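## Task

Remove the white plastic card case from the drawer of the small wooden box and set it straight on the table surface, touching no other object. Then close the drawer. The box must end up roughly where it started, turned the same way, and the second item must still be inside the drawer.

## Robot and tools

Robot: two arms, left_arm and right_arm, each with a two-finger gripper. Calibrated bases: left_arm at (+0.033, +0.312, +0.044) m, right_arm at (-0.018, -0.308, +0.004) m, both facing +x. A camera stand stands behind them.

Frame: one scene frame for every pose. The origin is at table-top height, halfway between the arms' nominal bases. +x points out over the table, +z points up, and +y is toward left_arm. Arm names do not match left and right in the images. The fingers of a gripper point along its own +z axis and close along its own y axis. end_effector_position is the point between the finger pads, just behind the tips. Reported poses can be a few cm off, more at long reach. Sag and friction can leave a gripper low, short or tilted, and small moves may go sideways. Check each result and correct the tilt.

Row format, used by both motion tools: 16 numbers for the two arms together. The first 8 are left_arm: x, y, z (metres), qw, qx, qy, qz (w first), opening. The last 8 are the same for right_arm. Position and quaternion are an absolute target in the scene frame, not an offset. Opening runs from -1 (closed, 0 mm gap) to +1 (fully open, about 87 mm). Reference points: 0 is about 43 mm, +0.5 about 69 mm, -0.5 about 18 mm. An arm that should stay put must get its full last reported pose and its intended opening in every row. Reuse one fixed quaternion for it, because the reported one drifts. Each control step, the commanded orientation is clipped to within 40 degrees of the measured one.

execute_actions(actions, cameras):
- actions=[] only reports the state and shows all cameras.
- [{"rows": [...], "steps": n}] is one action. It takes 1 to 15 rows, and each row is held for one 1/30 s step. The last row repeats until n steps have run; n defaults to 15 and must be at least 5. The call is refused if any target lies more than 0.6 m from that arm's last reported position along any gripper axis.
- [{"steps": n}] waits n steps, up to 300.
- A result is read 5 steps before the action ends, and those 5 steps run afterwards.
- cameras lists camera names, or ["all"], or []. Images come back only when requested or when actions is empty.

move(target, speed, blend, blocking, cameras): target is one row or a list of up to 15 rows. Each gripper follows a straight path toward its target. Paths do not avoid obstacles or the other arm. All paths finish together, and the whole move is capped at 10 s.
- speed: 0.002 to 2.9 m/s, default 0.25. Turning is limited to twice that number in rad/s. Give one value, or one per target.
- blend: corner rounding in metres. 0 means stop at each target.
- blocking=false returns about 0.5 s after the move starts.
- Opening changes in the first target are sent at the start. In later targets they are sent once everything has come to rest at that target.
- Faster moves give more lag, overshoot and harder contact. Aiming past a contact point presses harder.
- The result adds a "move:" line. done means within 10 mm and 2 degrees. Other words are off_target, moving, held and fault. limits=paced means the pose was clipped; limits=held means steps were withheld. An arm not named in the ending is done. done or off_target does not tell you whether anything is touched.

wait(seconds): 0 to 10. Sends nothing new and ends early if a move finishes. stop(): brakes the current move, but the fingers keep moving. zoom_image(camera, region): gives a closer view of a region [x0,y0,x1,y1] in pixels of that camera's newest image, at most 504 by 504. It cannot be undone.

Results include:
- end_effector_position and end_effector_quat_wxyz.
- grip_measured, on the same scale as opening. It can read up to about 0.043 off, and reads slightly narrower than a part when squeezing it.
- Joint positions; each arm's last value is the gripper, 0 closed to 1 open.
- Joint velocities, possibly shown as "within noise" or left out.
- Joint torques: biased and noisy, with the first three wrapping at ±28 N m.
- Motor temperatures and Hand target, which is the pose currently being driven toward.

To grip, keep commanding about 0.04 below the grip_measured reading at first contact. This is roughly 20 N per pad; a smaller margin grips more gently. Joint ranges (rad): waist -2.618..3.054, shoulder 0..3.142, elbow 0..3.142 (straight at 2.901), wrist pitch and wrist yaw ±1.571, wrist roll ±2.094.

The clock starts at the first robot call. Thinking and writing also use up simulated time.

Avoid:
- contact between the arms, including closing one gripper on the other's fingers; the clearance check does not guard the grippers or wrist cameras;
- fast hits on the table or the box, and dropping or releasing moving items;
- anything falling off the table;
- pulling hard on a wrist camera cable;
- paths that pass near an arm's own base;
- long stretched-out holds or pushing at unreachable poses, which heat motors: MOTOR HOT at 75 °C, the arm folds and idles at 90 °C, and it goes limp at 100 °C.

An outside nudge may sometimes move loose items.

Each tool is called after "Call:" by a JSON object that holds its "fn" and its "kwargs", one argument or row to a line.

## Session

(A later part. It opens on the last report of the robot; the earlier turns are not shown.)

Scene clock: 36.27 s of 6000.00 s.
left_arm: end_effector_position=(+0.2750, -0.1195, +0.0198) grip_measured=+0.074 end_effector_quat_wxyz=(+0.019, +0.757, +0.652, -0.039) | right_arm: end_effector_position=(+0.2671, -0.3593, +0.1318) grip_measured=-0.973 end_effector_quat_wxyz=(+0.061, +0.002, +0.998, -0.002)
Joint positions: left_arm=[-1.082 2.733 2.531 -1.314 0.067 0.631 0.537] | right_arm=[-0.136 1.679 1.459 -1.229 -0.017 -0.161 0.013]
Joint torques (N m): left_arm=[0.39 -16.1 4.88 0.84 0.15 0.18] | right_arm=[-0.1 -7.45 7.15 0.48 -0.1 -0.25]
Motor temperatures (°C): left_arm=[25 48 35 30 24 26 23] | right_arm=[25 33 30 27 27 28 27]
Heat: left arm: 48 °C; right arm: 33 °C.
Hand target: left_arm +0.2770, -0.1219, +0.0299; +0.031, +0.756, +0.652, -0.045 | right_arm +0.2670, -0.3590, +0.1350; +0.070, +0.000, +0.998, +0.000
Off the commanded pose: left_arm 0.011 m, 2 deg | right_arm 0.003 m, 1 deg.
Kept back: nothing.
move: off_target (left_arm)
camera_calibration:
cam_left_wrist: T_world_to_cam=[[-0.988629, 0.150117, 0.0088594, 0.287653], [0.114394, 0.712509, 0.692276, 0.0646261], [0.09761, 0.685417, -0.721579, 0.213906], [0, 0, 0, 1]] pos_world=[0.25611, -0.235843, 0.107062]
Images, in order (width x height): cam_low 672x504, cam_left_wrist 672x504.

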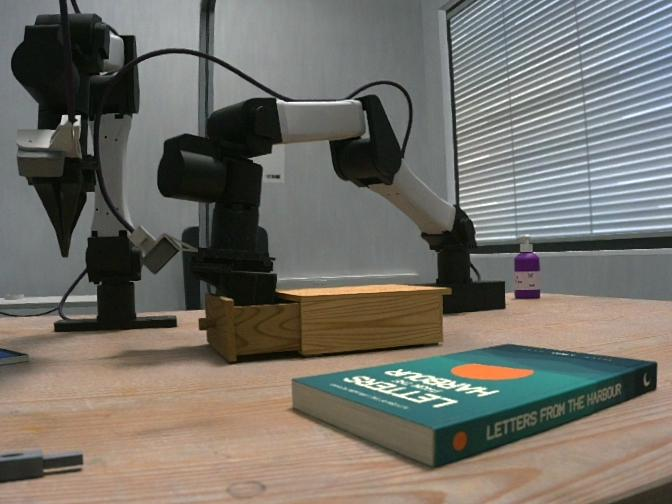

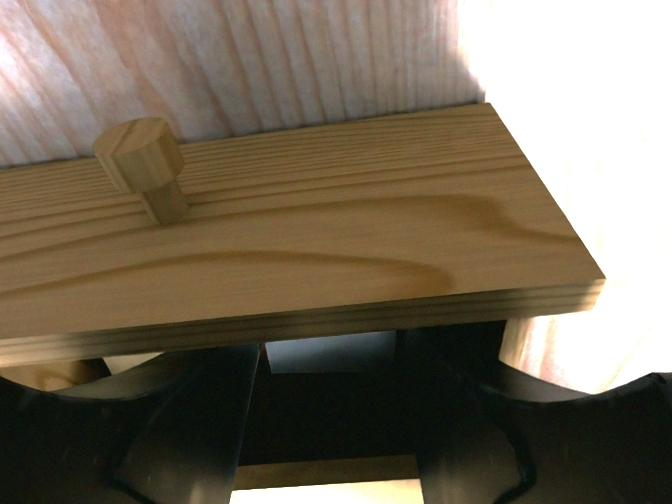

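Call:
{"fn": "move", "kwargs": {
  "target": [
    [0.277,-0.124,0.12,0.046,0.756,0.652,-0.045,-0.05,0.267,-0.359,0.135,0.07,0,0.9975,0,-1]
  ],
  "speed": 0.1,
  "cameras": ["cam_low","cam_high","cam_left_wrist"]
}}

Scene clock: 37.83 s of 6000.00 s.
left_arm: end_effector_position=(+0.2758, -0.1215, +0.0975) grip_measured=+0.072 end_effector_quat_wxyz=(+0.054, +0.756, +0.650, -0.047) | right_arm: end_effector_position=(+0.2671, -0.3593, +0.1318) grip_measured=-0.973 end_effector_quat_wxyz=(+0.061, +0.002, +0.998, -0.002)
Joint positions: left_arm=[-1.082 2.733 2.849 -1.561 0.067 0.631 0.536] | right_arm=[-0.136 1.679 1.459 -1.229 -0.017 -0.161 0.013]
Joint torques (N m): left_arm=[0.03 -16.36 7.47 0.73 0.07 0.12] | right_arm=[-0.1 -7.41 7.13 0.51 -0.11 -0.19]
Heat: left arm: 49 °C; right arm: 33 °C.
Hand target: left_arm +0.2766, -0.1231, +0.1194; +0.075, +0.755, +0.649, -0.051 | right_arm +0.2670, -0.3590, +0.1350; +0.070, +0.000, +0.998, +0.000
Off the commanded pose: left_arm 0.023 m, 1 deg | right_arm 0.003 m, 1 deg.
elbow stopped short (left arm): the move would have taken joint 3 (elbow) straighter than the controller allows.
Kept back: nothing.
move: off_target (left_arm)
camera_calibration:
cam_left_wrist: T_world_to_cam=[[-0.988169, 0.14972, -0.0332516, 0.292009], [0.0924676, 0.754581, 0.649659, 0.0274921], [0.122358, 0.638899, -0.759498, 0.26254], [0, 0, 0, 1]] pos_world=[0.253888, -0.232201, 0.191248]
Images, in order (width x height): cam_high 672x504, cam_low 672x504, cam_left_wrist 672x504.

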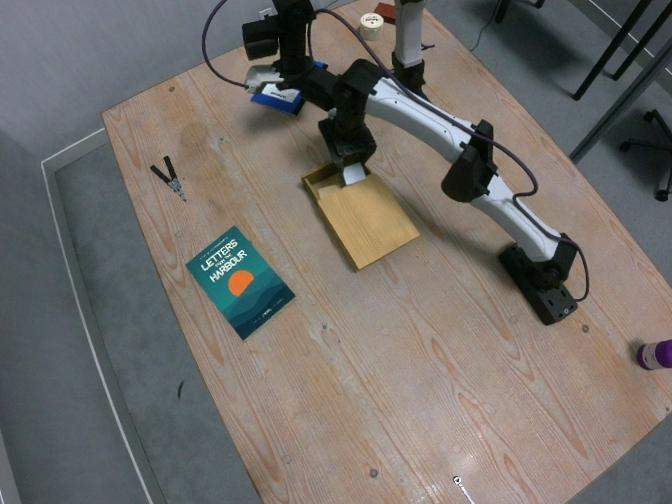

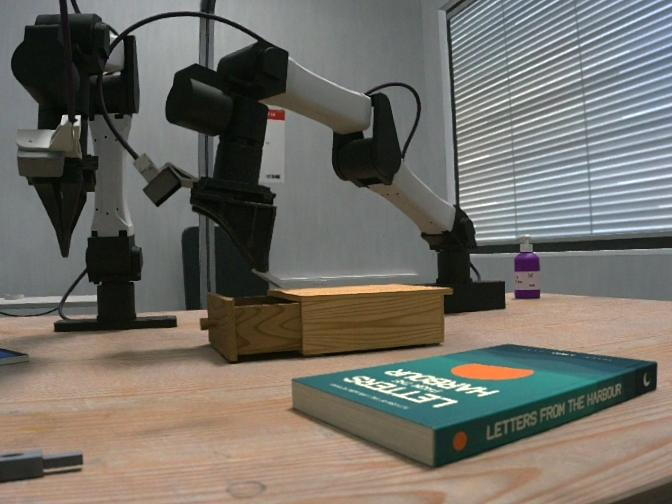

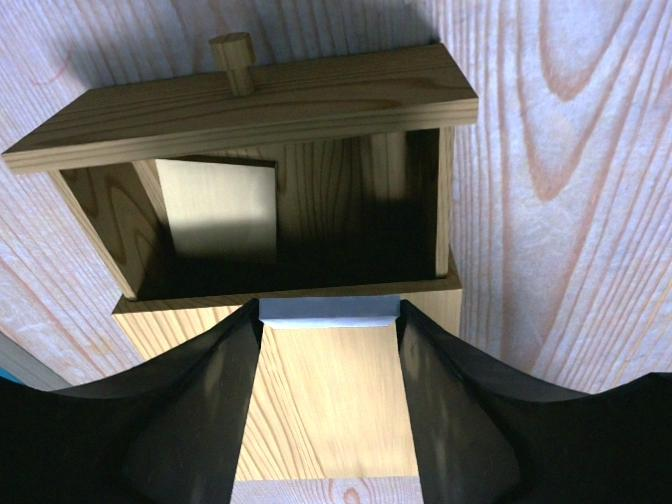

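Call:
{"fn": "move", "kwargs": {
  "target": [
    [0.255,-0.123,0.135,0.075,0.755,0.649,-0.051,-0.05,0.267,-0.359,0.135,0.07,0,0.9975,0,-1],
    [0.16,-0.08,0.13,0.054,0.756,0.650,-0.047,-0.05,0.267,-0.359,0.135,0.07,0,0.9975,0,-1],
    [0.155,-0.08,0.055,0.032,0.757,0.652,-0.045,-0.05,0.267,-0.359,0.135,0.07,0,0.9975,0,-1]
  ],
  "speed": [0.15,0.15,0.1],
  "cameras": ["cam_low","cam_high","cam_left_wrist"]
}}

Scene clock: 41.87 s of 6000.00 s.
left_arm: end_effector_position=(+0.1570, -0.0794, +0.0619) grip_measured=+0.072 end_effector_quat_wxyz=(+0.035, +0.757, +0.651, -0.047) | right_arm: end_effector_position=(+0.2671, -0.3593, +0.1318) grip_measured=-0.973 end_effector_quat_wxyz=(+0.061, +0.002, +0.998, -0.002)
Joint positions: left_arm=[-1.279 2.206 1.745 -1.008 0.057 0.436 0.536] | right_arm=[-0.136 1.679 1.459 -1.229 -0.017 -0.161 0.013]
Joint torques (N m): left_arm=[-0.44 -9.91 5.74 0.96 0.05 0.07] | right_arm=[0.03 -7.51 7.3 0.44 -0.09 -0.2]
Heat: left arm: 51 °C; right arm: 33 °C.
Hand target: left_arm +0.1550, -0.0799, +0.0551; +0.032, +0.757, +0.652, -0.045 | right_arm +0.2670, -0.3590, +0.1350; +0.070, +0.000, +0.998, +0.000
Off the commanded pose: left_arm 0.007 m, 0 deg | right_arm 0.003 m, 1 deg.
Kept back: nothing.
move: done
camera_calibration:
cam_left_wrist: T_world_to_cam=[[-0.988387, 0.151904, -0.00404153, 0.165617], [0.110266, 0.735254, 0.668763, 0.0243943], [0.104559, 0.660551, -0.743465, 0.226665], [0, 0, 0, 1]] pos_world=[0.137303, -0.192817, 0.152873]
Images, in order (width x height): cam_high 672x504, cam_low 672x504, cam_left_wrist 672x504.

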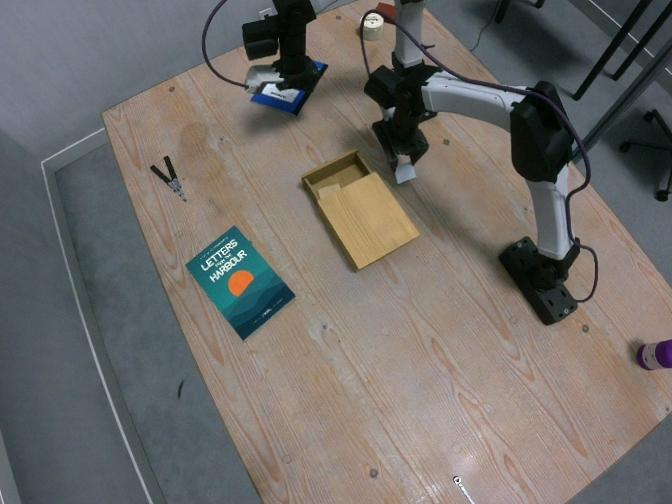

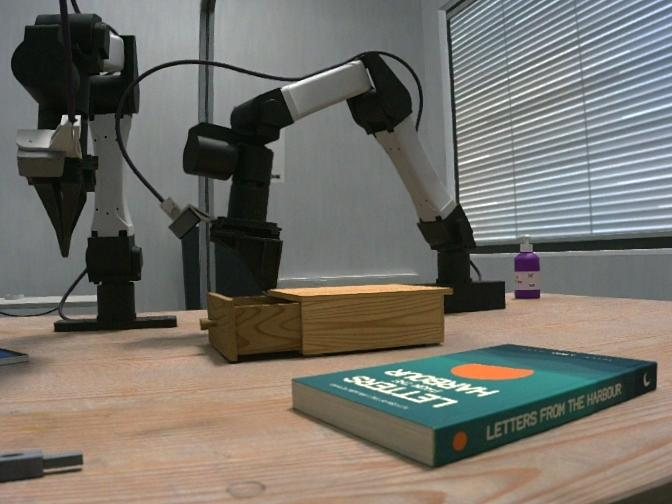

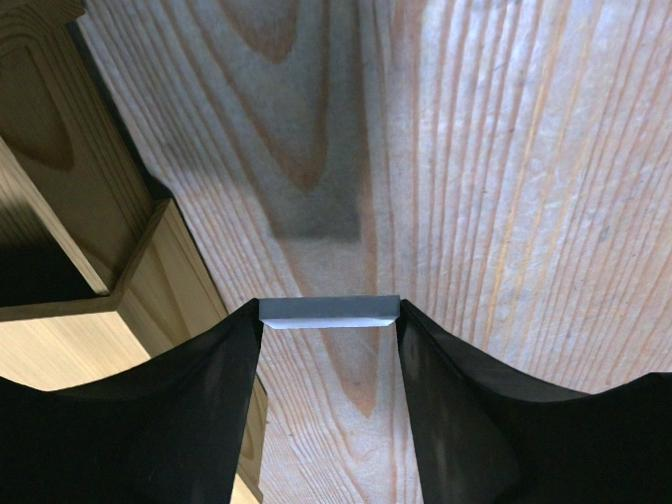

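Call:
{"fn": "move", "kwargs": {
  "target": [
    [0.155,-0.082,0.032,0.032,0.757,0.652,-0.045,-0.05,0.267,-0.359,0.135,0.07,0,0.9975,0,-1],
    [0.155,-0.082,0.016,0.032,0.757,0.652,-0.045,0.03,0.267,-0.359,0.135,0.07,0,0.9975,0,-1]
  ],
  "speed": 0.04,
  "cameras": ["cam_high","cam_left_wrist"]
}}

Call:
{"fn": "zoom_image", "kwargs": {
  "camera": "cam_high",
  "region": [340, 60, 480, 220]
}}

Scene clock: 44.27 s of 6000.00 s.
left_arm: end_effector_position=(+0.1579, -0.0825, +0.0245) grip_measured=+0.072 end_effector_quat_wxyz=(+0.036, +0.756, +0.651, -0.048) | right_arm: end_effector_position=(+0.2671, -0.3593, +0.1318) grip_measured=-0.973 end_effector_quat_wxyz=(+0.061, +0.002, +0.998, -0.002)
Joint positions: left_arm=[-1.279 2.258 1.677 -0.885 0.057 0.434 0.536] | right_arm=[-0.136 1.679 1.459 -1.229 -0.017 -0.161 0.013]
Joint torques (N m): left_arm=[-0.57 -9.85 5.45 0.99 0.05 0.07] | right_arm=[0.05 -7.56 7.28 0.48 -0.08 -0.23]
Heat: left arm: 52 °C; right arm: 33 °C.
Hand target: left_arm +0.1550, -0.0818, +0.0161; +0.032, +0.756, +0.652, -0.045 | right_arm +0.2670, -0.3590, +0.1350; +0.070, +0.000, +0.998, +0.000
Off the commanded pose: left_arm 0.009 m, 1 deg | right_arm 0.003 m, 1 deg.
Kept back: nothing.
move: done
camera_calibration:
cam_left_wrist: T_world_to_cam=[[-0.988615, 0.15037, -0.00536697, 0.166668], [0.108567, 0.737567, 0.66649, 0.0520483], [0.104179, 0.658319, -0.745495, 0.200764], [0, 0, 0, 1]] pos_world=[0.138204, -0.195618, 0.115874]
Images, in order (width x height): cam_high 672x504, cam_left_wrist 672x504.

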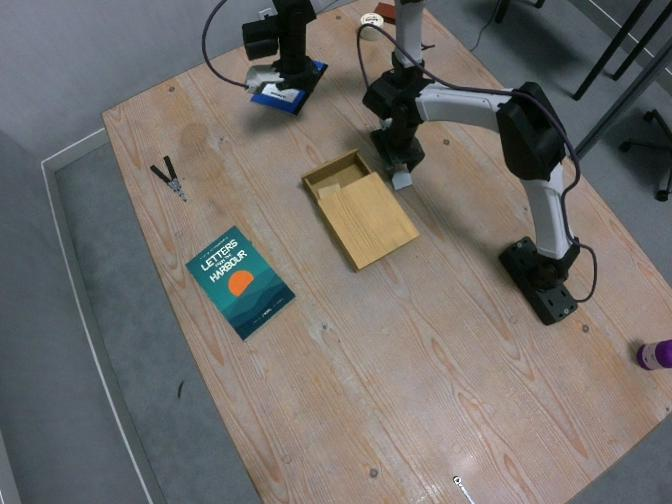

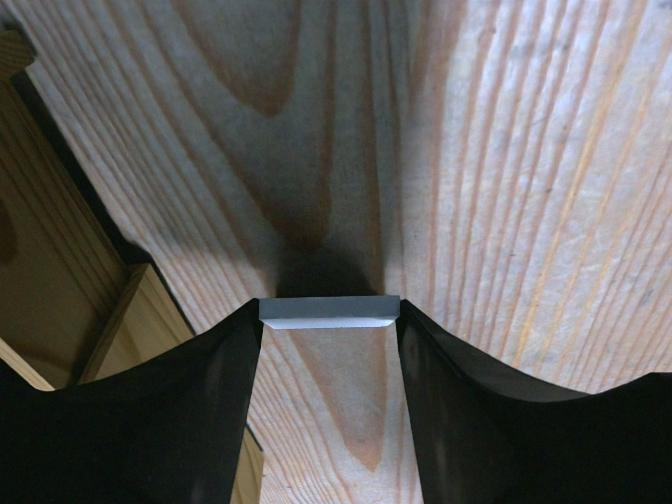

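Scaled by 3.150 from the camera's 672x504 image, which has a finer 960x720 frame.

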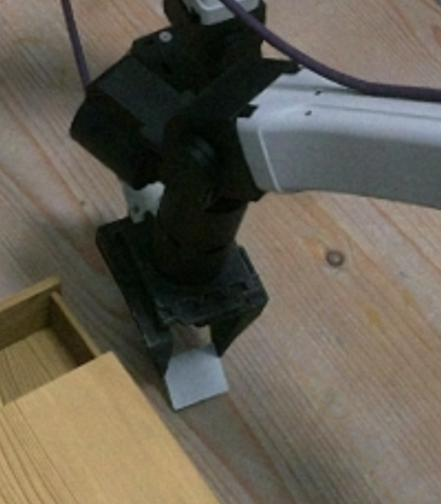

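Call:
{"fn": "move", "kwargs": {
  "target": [
    [0.155,-0.084,0.004,0.032,0.757,0.652,-0.045,0.05,0.267,-0.359,0.135,0.07,0,0.9975,0,-1]
  ],
  "speed": 0.03,
  "cameras": ["cam_high","cam_left_wrist"]
}}

Call:
{"fn": "zoom_image", "kwargs": {
  "camera": "cam_high",
  "region": [340, 60, 480, 220]
}}

Scene clock: 45.27 s of 6000.00 s.
left_arm: end_effector_position=(+0.1580, -0.0867, +0.0198) grip_measured=+0.072 end_effector_quat_wxyz=(+0.041, +0.756, +0.651, -0.050) | right_arm: end_effector_position=(+0.2671, -0.3593, +0.1318) grip_measured=-0.973 end_effector_quat_wxyz=(+0.061, +0.002, +0.998, -0.002)
Joint positions: left_arm=[-1.281 2.269 1.677 -0.862 0.057 0.432 0.536] | right_arm=[-0.136 1.679 1.459 -1.229 -0.017 -0.161 0.013]
Joint torques (N m): left_arm=[-0.51 -9.03 4.7 1.14 0.05 0.1] | right_arm=[-0.14 -7.45 7.2 0.49 -0.11 -0.2]
Heat: left arm: 52 °C; right arm: 33 °C.
Hand target: left_arm +0.1549, -0.0836, +0.0045; +0.032, +0.757, +0.652, -0.045 | right_arm +0.2670, -0.3590, +0.1350; +0.070, +0.000, +0.998, +0.000
Off the commanded pose: left_arm 0.016 m, 1 deg | right_arm 0.003 m, 1 deg.
Kept back: nothing.
move: off_target (left_arm)
camera_calibration:
cam_left_wrist: T_world_to_cam=[[-0.988594, 0.150302, -0.00956982, 0.167482], [0.106784, 0.744333, 0.659215, 0.0592865], [0.106204, 0.650674, -0.751893, 0.199039], [0, 0, 0, 1]] pos_world=[0.138102, -0.198811, 0.112176]
Images, in order (width x height): cam_high 672x504, cam_left_wrist 672x504.

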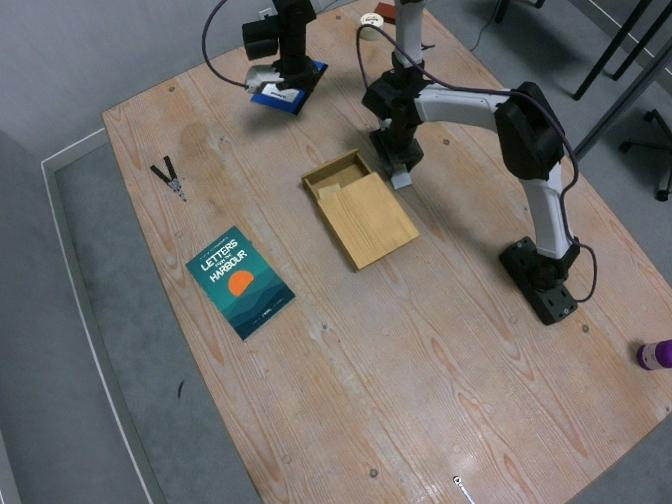

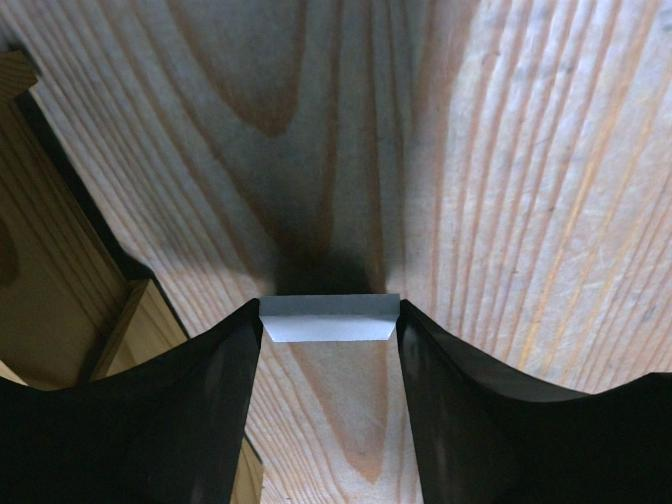

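Scaled by 3.150 from the camera's 672x504 image, which has a finer 960x720 frame.

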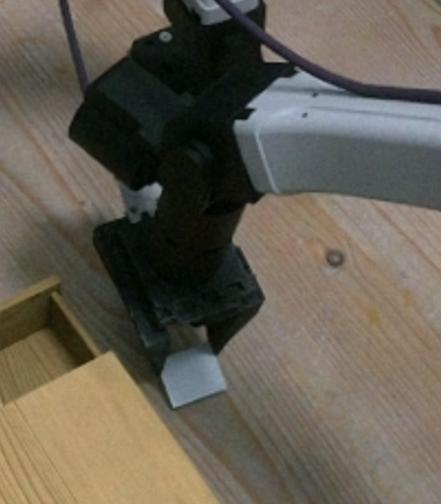

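Call:
{"fn": "move", "kwargs": {
  "target": [
    [0.155,-0.088,-0.008,0.032,0.757,0.652,-0.045,0.055,0.267,-0.359,0.135,0.07,0,0.9975,0,-1]
  ],
  "speed": 0.03,
  "cameras": ["cam_high","cam_left_wrist"]
}}

Scene clock: 46.27 s of 6000.00 s.
left_arm: end_effector_position=(+0.1578, -0.0910, +0.0060) grip_measured=+0.072 end_effector_quat_wxyz=(+0.042, +0.757, +0.651, -0.051) | right_arm: end_effector_position=(+0.2671, -0.3593, +0.1318) grip_measured=-0.973 end_effector_quat_wxyz=(+0.061, +0.002, +0.998, -0.002)
Joint positions: left_arm=[-1.284 2.303 1.677 -0.827 0.057 0.429 0.536] | right_arm=[-0.136 1.679 1.459 -1.229 -0.017 -0.161 0.013]
Joint torques (N m): left_arm=[-0.4 -9.21 5.29 1.04 0.04 0.09] | right_arm=[-0.02 -7.5 7.15 0.48 -0.1 -0.2]
Heat: left arm: 52 °C; right arm: 33 °C.
Hand target: left_arm +0.1550, -0.0876, -0.0076; +0.032, +0.757, +0.652, -0.045 | right_arm +0.2670, -0.3590, +0.1350; +0.070, +0.000, +0.998, +0.000
Off the commanded pose: left_arm 0.015 m, 1 deg | right_arm 0.003 m, 1 deg.
Kept back: nothing.
move: off_target (left_arm)
camera_calibration:
cam_left_wrist: T_world_to_cam=[[-0.988475, 0.151049, -0.0100894, 0.167873], [0.107196, 0.745444, 0.657892, 0.0716411], [0.106895, 0.649228, -0.753045, 0.191377], [0, 0, 0, 1]] pos_world=[0.137801, -0.203008, 0.0986768]
Images, in order (width x height): cam_high 672x504, cam_left_wrist 672x504.

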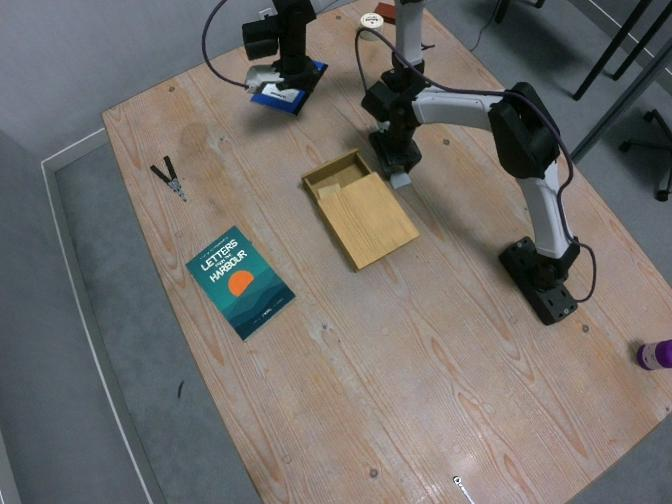

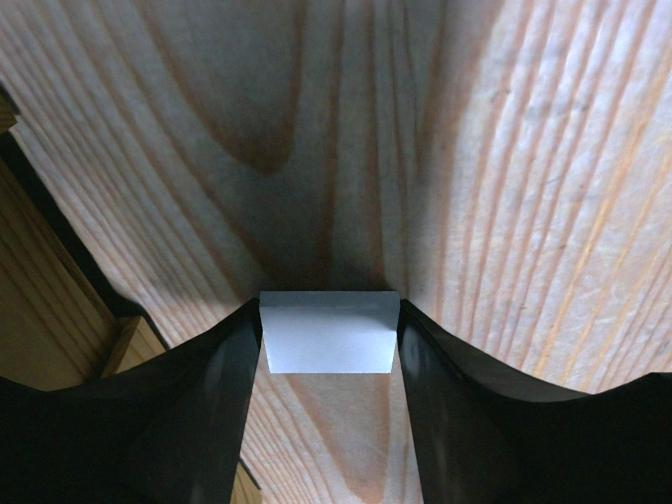

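Call:
{"fn": "move", "kwargs": {
  "target": [
    [0.155,-0.090,-0.017,0.032,0.757,0.652,-0.045,0.055,0.267,-0.359,0.135,0.07,0,0.9975,0,-1]
  ],
  "speed": 0.03,
  "cameras": ["cam_left_wrist"]
}}

Scene clock: 47.20 s of 6000.00 s.
left_arm: end_effector_position=(+0.1578, -0.0911, +0.0051) grip_measured=+0.072 end_effector_quat_wxyz=(+0.041, +0.756, +0.651, -0.050) | right_arm: end_effector_position=(+0.2671, -0.3593, +0.1318) grip_measured=-0.973 end_effector_quat_wxyz=(+0.061, +0.002, +0.998, -0.002)
Joint positions: left_arm=[-1.284 2.305 1.677 -0.825 0.057 0.429 0.536] | right_arm=[-0.136 1.679 1.459 -1.229 -0.017 -0.161 0.013]
Joint torques (N m): left_arm=[-0.55 -7.83 5.05 1.28 0.05 0.08] | right_arm=[-0.01 -7.49 7.12 0.49 -0.09 -0.26]
Heat: left arm: 52 °C; right arm: 33 °C.
Hand target: left_arm +0.1548, -0.0890, -0.0162; +0.032, +0.757, +0.652, -0.045 | right_arm +0.2670, -0.3590, +0.1350; +0.070, +0.000, +0.998, +0.000
Off the commanded pose: left_arm 0.022 m, 1 deg | right_arm 0.003 m, 1 deg.
Kept back: nothing.
move: off_target (left_arm)
camera_calibration:
cam_left_wrist: T_world_to_cam=[[-0.988594, 0.150288, -0.00977268, 0.167809], [0.106791, 0.745267, 0.658159, 0.0723577], [0.106196, 0.649608, -0.752816, 0.19083], [0, 0, 0, 1]] pos_world=[0.137902, -0.20311, 0.097677]
Images, in order (width x height): cam_left_wrist 672x504.

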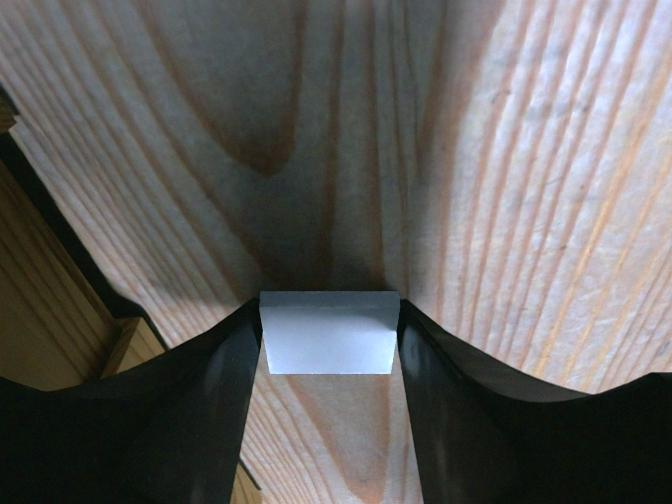

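Call:
{"fn": "move", "kwargs": {
  "target": [
    [0.157,-0.091,0.004,0.041,0.756,0.651,-0.050,0.35,0.267,-0.359,0.135,0.07,0,0.9975,0,-1],
    [0.157,-0.091,0.12,0.041,0.756,0.651,-0.050,0.35,0.267,-0.359,0.135,0.07,0,0.9975,0,-1],
    [0.26,0.21,0.14,0.083,-0.026,0.950,-0.300,-1,0.318,-0.27,0.12,0.083,0.026,0.950,0.300,-1]
  ],
  "speed": [0.1,0.12,0.4],
  "cameras": ["all"]
}}

Call:
{"fn": "zoom_image", "kwargs": {
  "camera": "cam_high",
  "region": [260, 100, 460, 280]
}}

Scene clock: 53.23 s of 6000.00 s.
left_arm: end_effector_position=(+0.2649, +0.2114, +0.1388) grip_measured=-0.993 end_effector_quat_wxyz=(+0.087, -0.021, +0.952, -0.293) | right_arm: end_effector_position=(+0.3064, -0.2687, +0.1181) grip_measured=-0.973 end_effector_quat_wxyz=(+0.069, +0.025, +0.953, +0.295)
Joint positions: left_arm=[0.005 1.418 0.945 -0.881 0.587 -0.11 0.004] | right_arm=[-0.153 1.848 1.484 -1.156 -0.614 -0.114 0.013]
Joint torques (N m): left_arm=[0.34 -5.53 5.55 0.96 0.46 0.13] | right_arm=[-0.32 -5.96 10.17 0.47 -0.5 -0.13]
Heat: left arm: 52 °C; right arm: 33 °C.
Hand target: left_arm +0.2601, +0.2100, +0.1399; +0.083, -0.026, +0.950, -0.300 | right_arm +0.3177, -0.2701, +0.1202; +0.083, +0.026, +0.950, +0.300
Off the commanded pose: left_arm 0.005 m, 1 deg | right_arm 0.012 m, 2 deg.
Kept back: nothing.
move: off_target (right_arm)
camera_calibration:
cam_left_wrist: T_world_to_cam=[[-0.0109808, -0.834596, 0.550753, 0.100991], [-0.78451, 0.348709, 0.512783, 0.0876075], [-0.620019, -0.42644, -0.658578, 0.490276], [0, 0, 0, 1]] pos_world=[0.373818, 0.262811, 0.22234]
cam_right_wrist: T_world_to_cam=[[0.0138671, -0.825174, -0.564709, -0.16103], [-0.743663, -0.386041, 0.545837, 0.0793144], [-0.668411, 0.412384, -0.619004, 0.528896], [0, 0, 0, 1]] pos_world=[0.414736, -0.320367, 0.193161]

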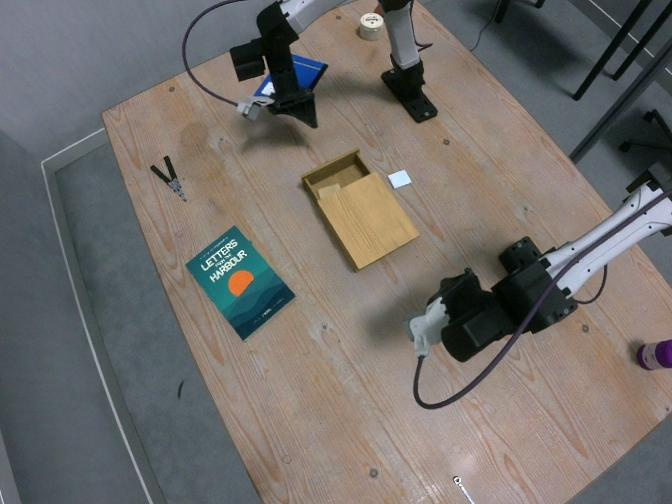

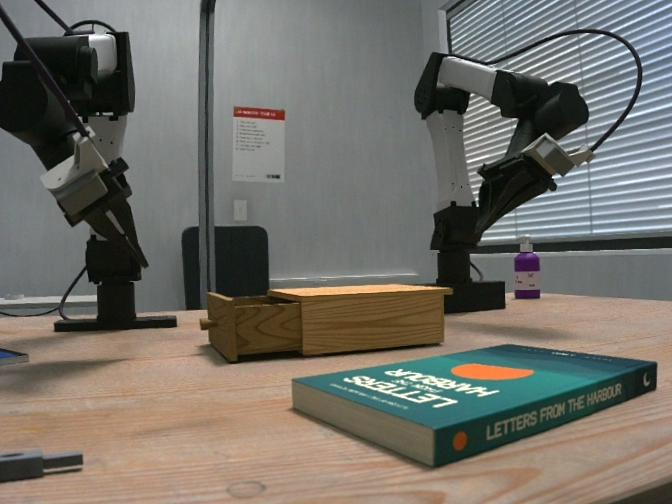

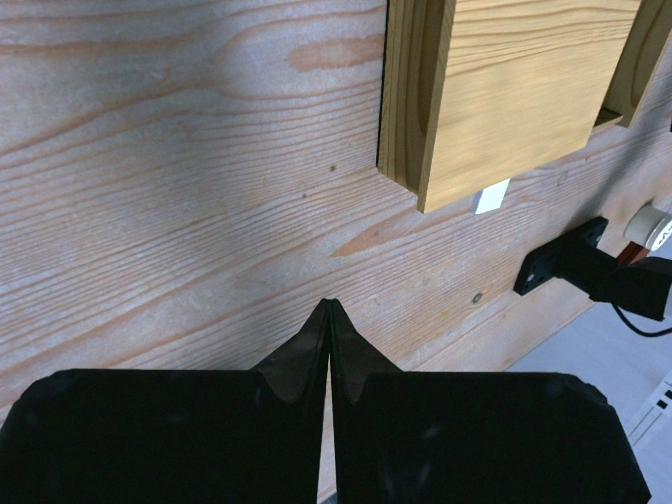

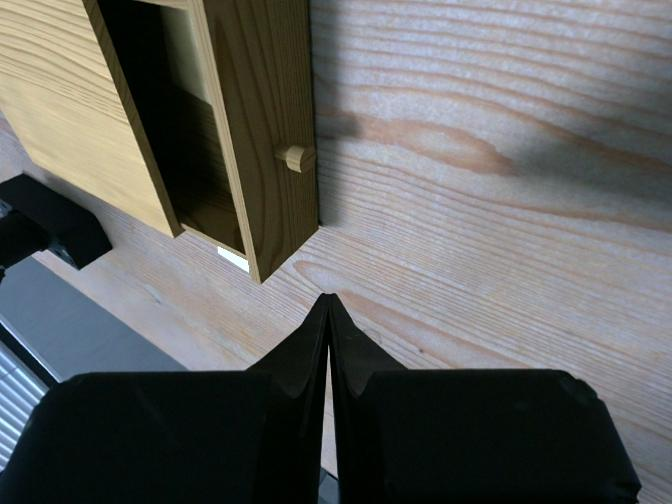

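Scaled by 2.520 from the camera's 672x504 image, which has a finer 960x720 frame.

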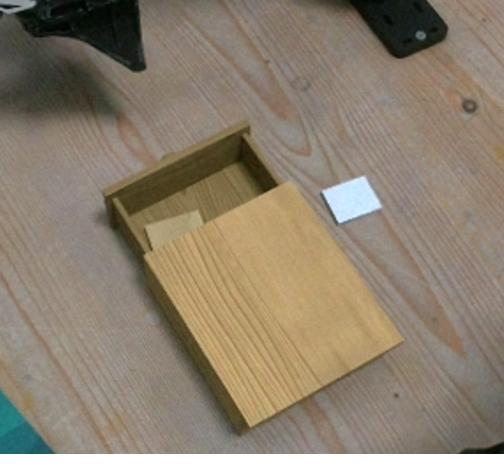

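Call:
{"fn": "move", "kwargs": {
  "target": [
    [0.315,0.14,0.06,0.083,-0.026,0.950,-0.300,-1,0.328,-0.245,0.07,0.083,0.026,0.950,0.300,-1],
    [0.315,0.112,0.052,0.083,-0.026,0.950,-0.300,-1,0.328,-0.215,0.064,0.083,0.026,0.950,0.300,-1]
  ],
  "speed": [0.25,0.08],
  "cameras": ["cam_low","cam_left_wrist","cam_right_wrist"]
}}

Scene clock: 56.07 s of 6000.00 s.
left_arm: end_effector_position=(+0.3096, +0.1120, +0.0552) grip_measured=-0.993 end_effector_quat_wxyz=(+0.076, -0.023, +0.948, -0.307) | right_arm: end_effector_position=(+0.3248, -0.2150, +0.0658) grip_measured=-0.973 end_effector_quat_wxyz=(+0.076, +0.025, +0.950, +0.303)
Joint positions: left_arm=[-0.312 1.767 0.904 -0.315 0.524 -0.473 0.004] | right_arm=[-0.003 1.899 1.329 -0.828 -0.614 0.076 0.013]
Joint torques (N m): left_arm=[-0.25 -6.06 6.65 1.53 0.09 0.13] | right_arm=[0.36 -7.53 6.79 0.71 -0.29 -0.09]
Heat: left arm: 50 °C; right arm: 33 °C.
Hand target: left_arm +0.3148, +0.1121, +0.0521; +0.083, -0.026, +0.950, -0.300 | right_arm +0.3280, -0.2151, +0.0641; +0.083, +0.026, +0.950, +0.300
Off the commanded pose: left_arm 0.006 m, 1 deg | right_arm 0.004 m, 1 deg.
Kept back: nothing.
move: done
camera_calibration:
cam_left_wrist: T_world_to_cam=[[-0.00322042, -0.817912, 0.575335, 0.0589563], [-0.771851, 0.367832, 0.5186, 0.193793], [-0.635795, -0.442403, -0.632491, 0.425887], [0, 0, 0, 1]] pos_world=[0.420546, 0.165352, 0.134949]
cam_right_wrist: T_world_to_cam=[[0.0185368, -0.815926, -0.577859, -0.145236], [-0.752923, -0.391666, 0.528871, 0.145162], [-0.657848, 0.42528, -0.621589, 0.48624], [0, 0, 0, 1]] pos_world=[0.431859, -0.268435, 0.141544]
Images, in order (width x height): cam_low 672x504, cam_left_wrist 672x504, cam_right_wrist 672x504.

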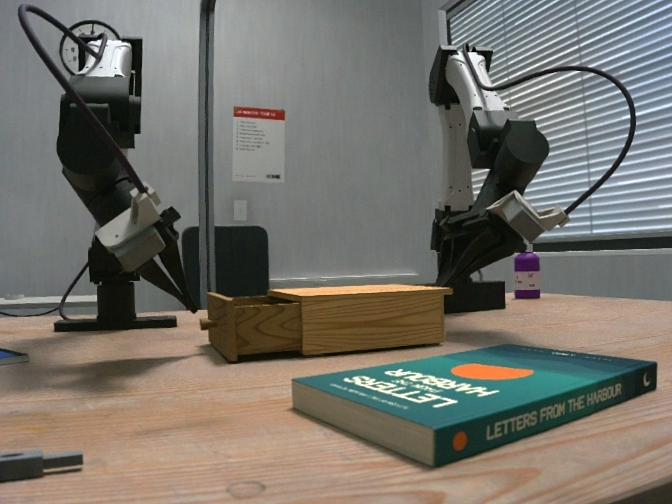

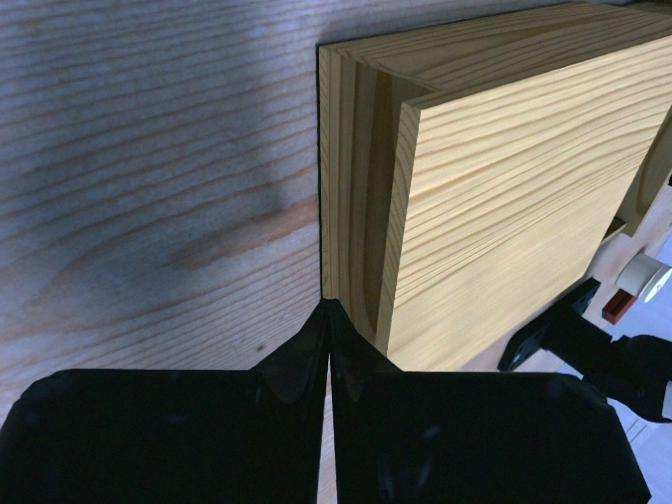

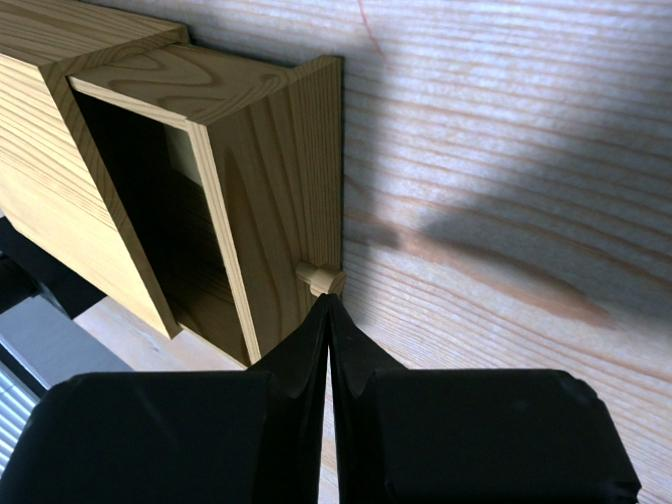

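Call:
{"fn": "move", "kwargs": {
  "target": [
    [0.318,0.098,0.050,0.083,-0.026,0.950,-0.300,-1,0.326,-0.195,0.056,0.083,0.026,0.950,0.300,-1],
    [0.318,0.062,0.050,0.083,-0.026,0.950,-0.300,-1,0.326,-0.145,0.058,0.083,0.026,0.950,0.300,-1]
  ],
  "speed": 0.05,
  "cameras": ["cam_low","cam_high","cam_left_wrist","cam_right_wrist"]
}}

Scene clock: 58.37 s of 6000.00 s.
left_arm: end_effector_position=(+0.3079, +0.0866, +0.0394) grip_measured=-0.993 end_effector_quat_wxyz=(+0.073, -0.034, +0.961, -0.266) | right_arm: end_effector_position=(+0.3259, -0.1677, +0.0496) grip_measured=-0.973 end_effector_quat_wxyz=(+0.076, +0.038, +0.959, +0.269)
Joint positions: left_arm=[-0.426 1.826 0.942 -0.29 0.406 -0.585 0.003] | right_arm=[0.157 1.899 1.283 -0.689 -0.507 0.275 0.013]
Joint torques (N m): left_arm=[-2.56 -6.39 8.99 1.94 0.6 -0.17] | right_arm=[3.69 -8.62 6.69 1.08 -0.84 0.11]
Heat: left arm: 50 °C; right arm: 33 °C.
Hand target: left_arm +0.3164, +0.0634, +0.0512; +0.082, -0.025, +0.950, -0.300 | right_arm +0.3250, -0.1459, +0.0584; +0.081, +0.025, +0.950, +0.300
Off the commanded pose: left_arm 0.029 m, 4 deg | right_arm 0.024 m, 4 deg.
Kept back: nothing.
move: off_target (left_arm, right_arm)
camera_calibration:
cam_left_wrist: T_world_to_cam=[[0.0266443, -0.86231, 0.50568, 0.0446508], [-0.770324, 0.304684, 0.56015, 0.213388], [-0.637096, -0.404462, -0.65614, 0.40168], [0, 0, 0, 1]] pos_world=[0.419097, 0.135951, 0.121449]
cam_right_wrist: T_world_to_cam=[[-0.0106658, -0.853821, -0.520457, -0.115643], [-0.757217, -0.33304, 0.561877, 0.182758], [-0.653076, 0.400092, -0.642976, 0.451955], [0, 0, 0, 1]] pos_world=[0.432315, -0.218696, 0.127721]

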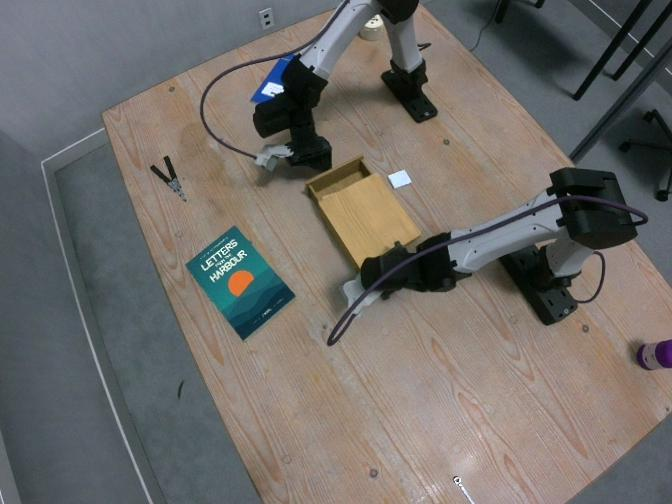

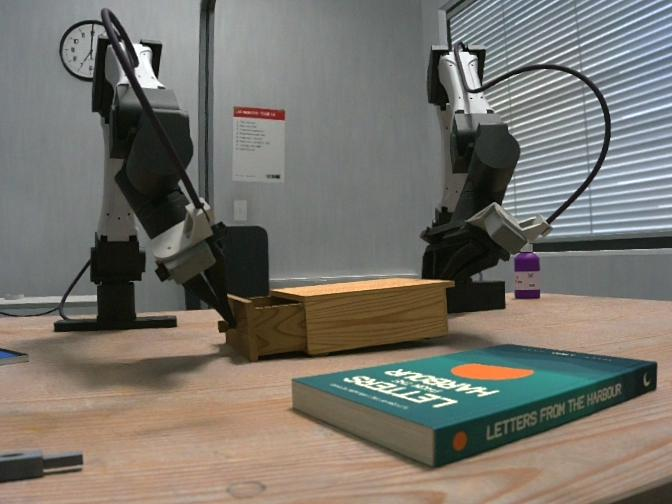

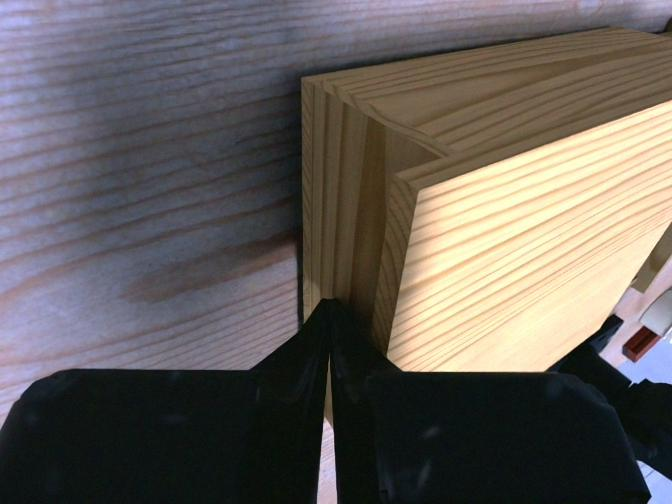

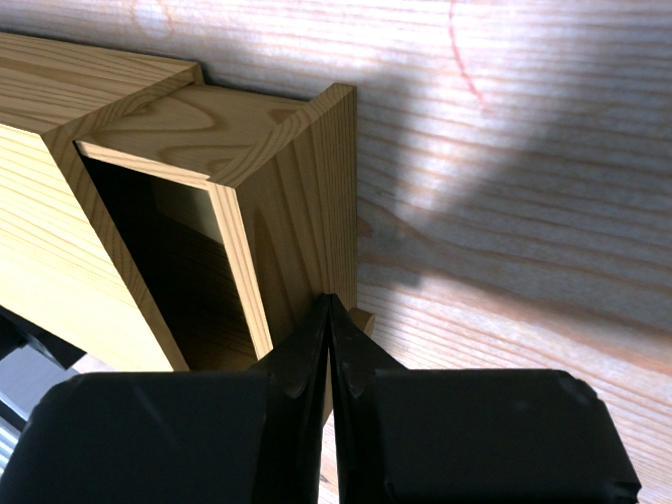

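Call:
{"fn": "move", "kwargs": {
  "target": [
    [0.318,0.058,0.052,0.083,-0.026,0.950,-0.300,-1,0.320,-0.105,0.058,0.083,0.026,0.950,0.300,-1]
  ],
  "speed": 0.05,
  "cameras": ["cam_low","cam_high","cam_right_wrist"]
}}

Call:
{"fn": "zoom_image", "kwargs": {
  "camera": "cam_low",
  "region": [190, 260, 480, 390]
}}

Scene clock: 59.77 s of 6000.00 s.
left_arm: end_effector_position=(+0.3081, +0.0850, +0.0404) grip_measured=-0.993 end_effector_quat_wxyz=(+0.073, -0.037, +0.962, -0.261) | right_arm: end_effector_position=(+0.3259, -0.1373, +0.0494) grip_measured=-0.974 end_effector_quat_wxyz=(+0.082, +0.044, +0.962, +0.256)
Joint positions: left_arm=[-0.435 1.826 0.952 -0.302 0.392 -0.595 0.003] | right_arm=[0.252 1.896 1.283 -0.638 -0.45 0.387 0.013]
Joint torques (N m): left_arm=[-2.77 -6.48 8.92 1.99 0.64 -0.19] | right_arm=[5.08 -8.53 5.81 1.31 -0.94 0.21]
Heat: left arm: 49 °C; right arm: 33 °C.
Hand target: left_arm +0.3162, +0.0596, +0.0533; +0.082, -0.025, +0.950, -0.299 | right_arm +0.3183, -0.1070, +0.0586; +0.080, +0.024, +0.951, +0.299
Off the commanded pose: left_arm 0.031 m, 5 deg | right_arm 0.034 m, 6 deg.
Kept back: nothing.
move: off_target (left_arm, right_arm)
camera_calibration:
cam_right_wrist: T_world_to_cam=[[-0.0227093, -0.866143, -0.49928, -0.0886459], [-0.766499, -0.305541, 0.564911, 0.199618], [-0.641844, 0.395526, -0.656959, 0.436043], [0, 0, 0, 1]] pos_world=[0.430866, -0.188255, 0.129437]
Images, in order (width x height): cam_high 672x504, cam_low 672x504, cam_right_wrist 672x504.

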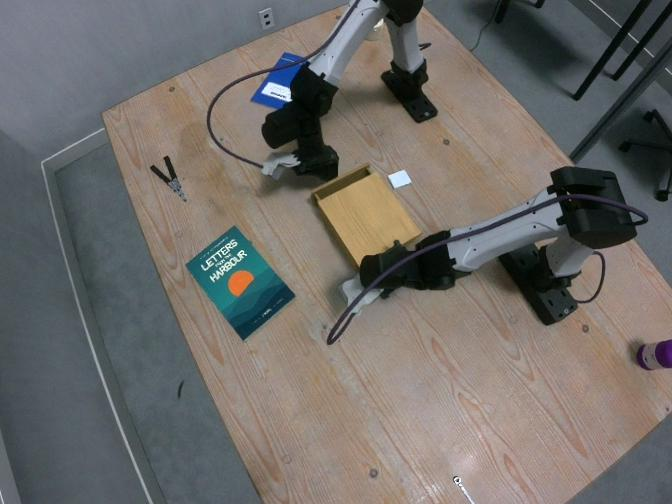

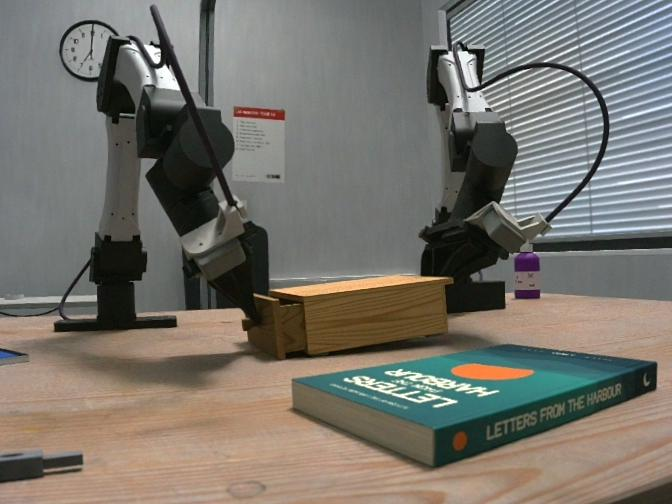

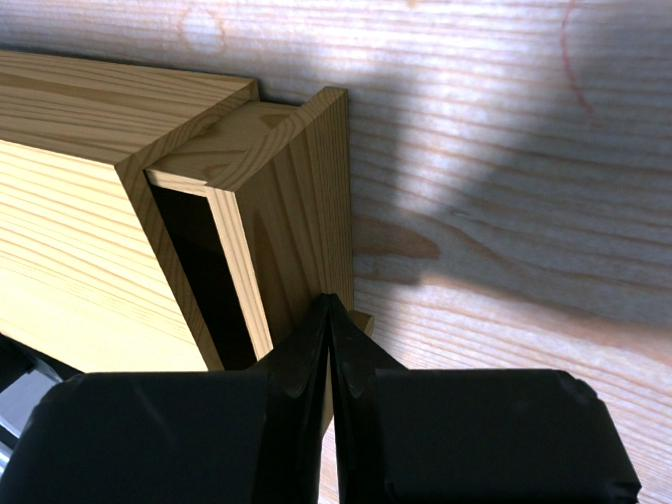

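Scaled by 1.738 from the camera's 672x504 image, which has a finer 960x720 frame.

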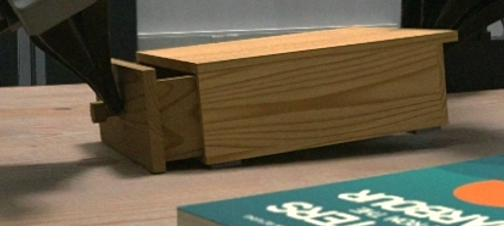

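Call:
{"fn": "move", "kwargs": {
  "target": [
    [0.318,0.060,0.045,0.083,-0.026,0.950,-0.300,-1,0.316,-0.080,0.056,0.083,0.026,0.950,0.300,-1]
  ],
  "speed": 0.05,
  "cameras": ["cam_low","cam_high","cam_right_wrist"]
}}

Call:
{"fn": "zoom_image", "kwargs": {
  "camera": "cam_low",
  "region": [190, 260, 480, 390]
}}

Scene clock: 61.03 s of 6000.00 s.
left_arm: end_effector_position=(+0.3079, +0.0855, +0.0364) grip_measured=-0.993 end_effector_quat_wxyz=(+0.070, -0.038, +0.963, -0.259) | right_arm: end_effector_position=(+0.3263, -0.1200, +0.0504) grip_measured=-0.974 end_effector_quat_wxyz=(+0.097, +0.045, +0.965, +0.238)
Joint positions: left_arm=[-0.435 1.839 0.952 -0.297 0.39 -0.596 0.003] | right_arm=[0.317 1.885 1.283 -0.607 -0.383 0.451 0.013]
Joint torques (N m): left_arm=[-2.33 -6.37 7.77 2.21 0.68 -0.12] | right_arm=[5.38 -7.25 6.12 1.38 -1.32 0.28]
Heat: left arm: 49 °C; right arm: 33 °C.
Hand target: left_arm +0.3163, +0.0616, +0.0465; +0.081, -0.025, +0.950, -0.299 | right_arm +0.3138, -0.0834, +0.0574; +0.079, +0.024, +0.951, +0.297
Off the commanded pose: left_arm 0.029 m, 5 deg | right_arm 0.042 m, 8 deg.
Kept back: nothing.
move: off_target (left_arm, right_arm)
camera_calibration:
cam_right_wrist: T_world_to_cam=[[-0.0204475, -0.884255, -0.466557, -0.0776751], [-0.784855, -0.274883, 0.555376, 0.214806], [-0.619343, 0.377536, -0.68839, 0.422262], [0, 0, 0, 1]] pos_world=[0.428528, -0.169057, 0.135143]
Images, in order (width x height): cam_high 672x504, cam_low 672x504, cam_right_wrist 672x504.

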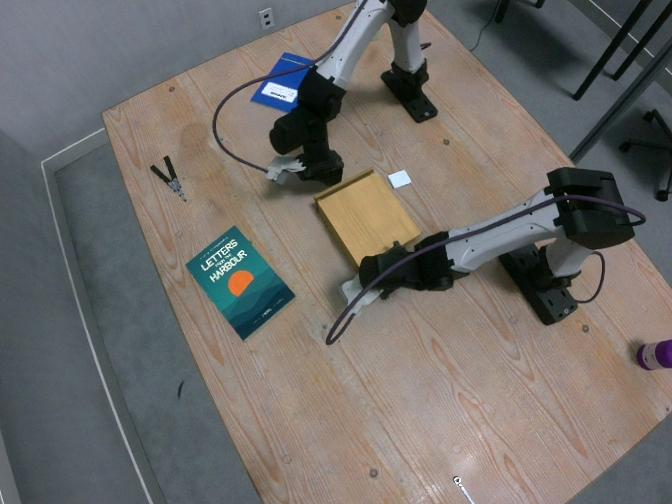

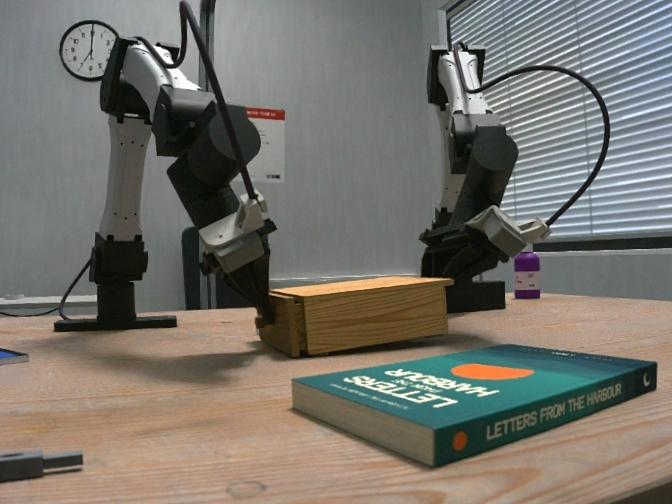

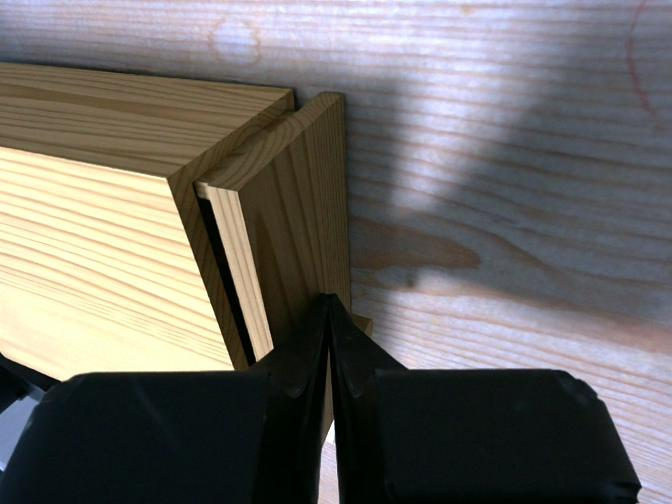

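Scaled by 1.738 from the camera's 672x504 image, which has a finer 960x720 frame.

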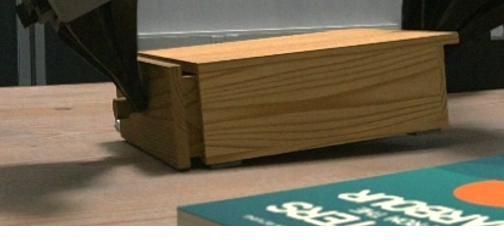

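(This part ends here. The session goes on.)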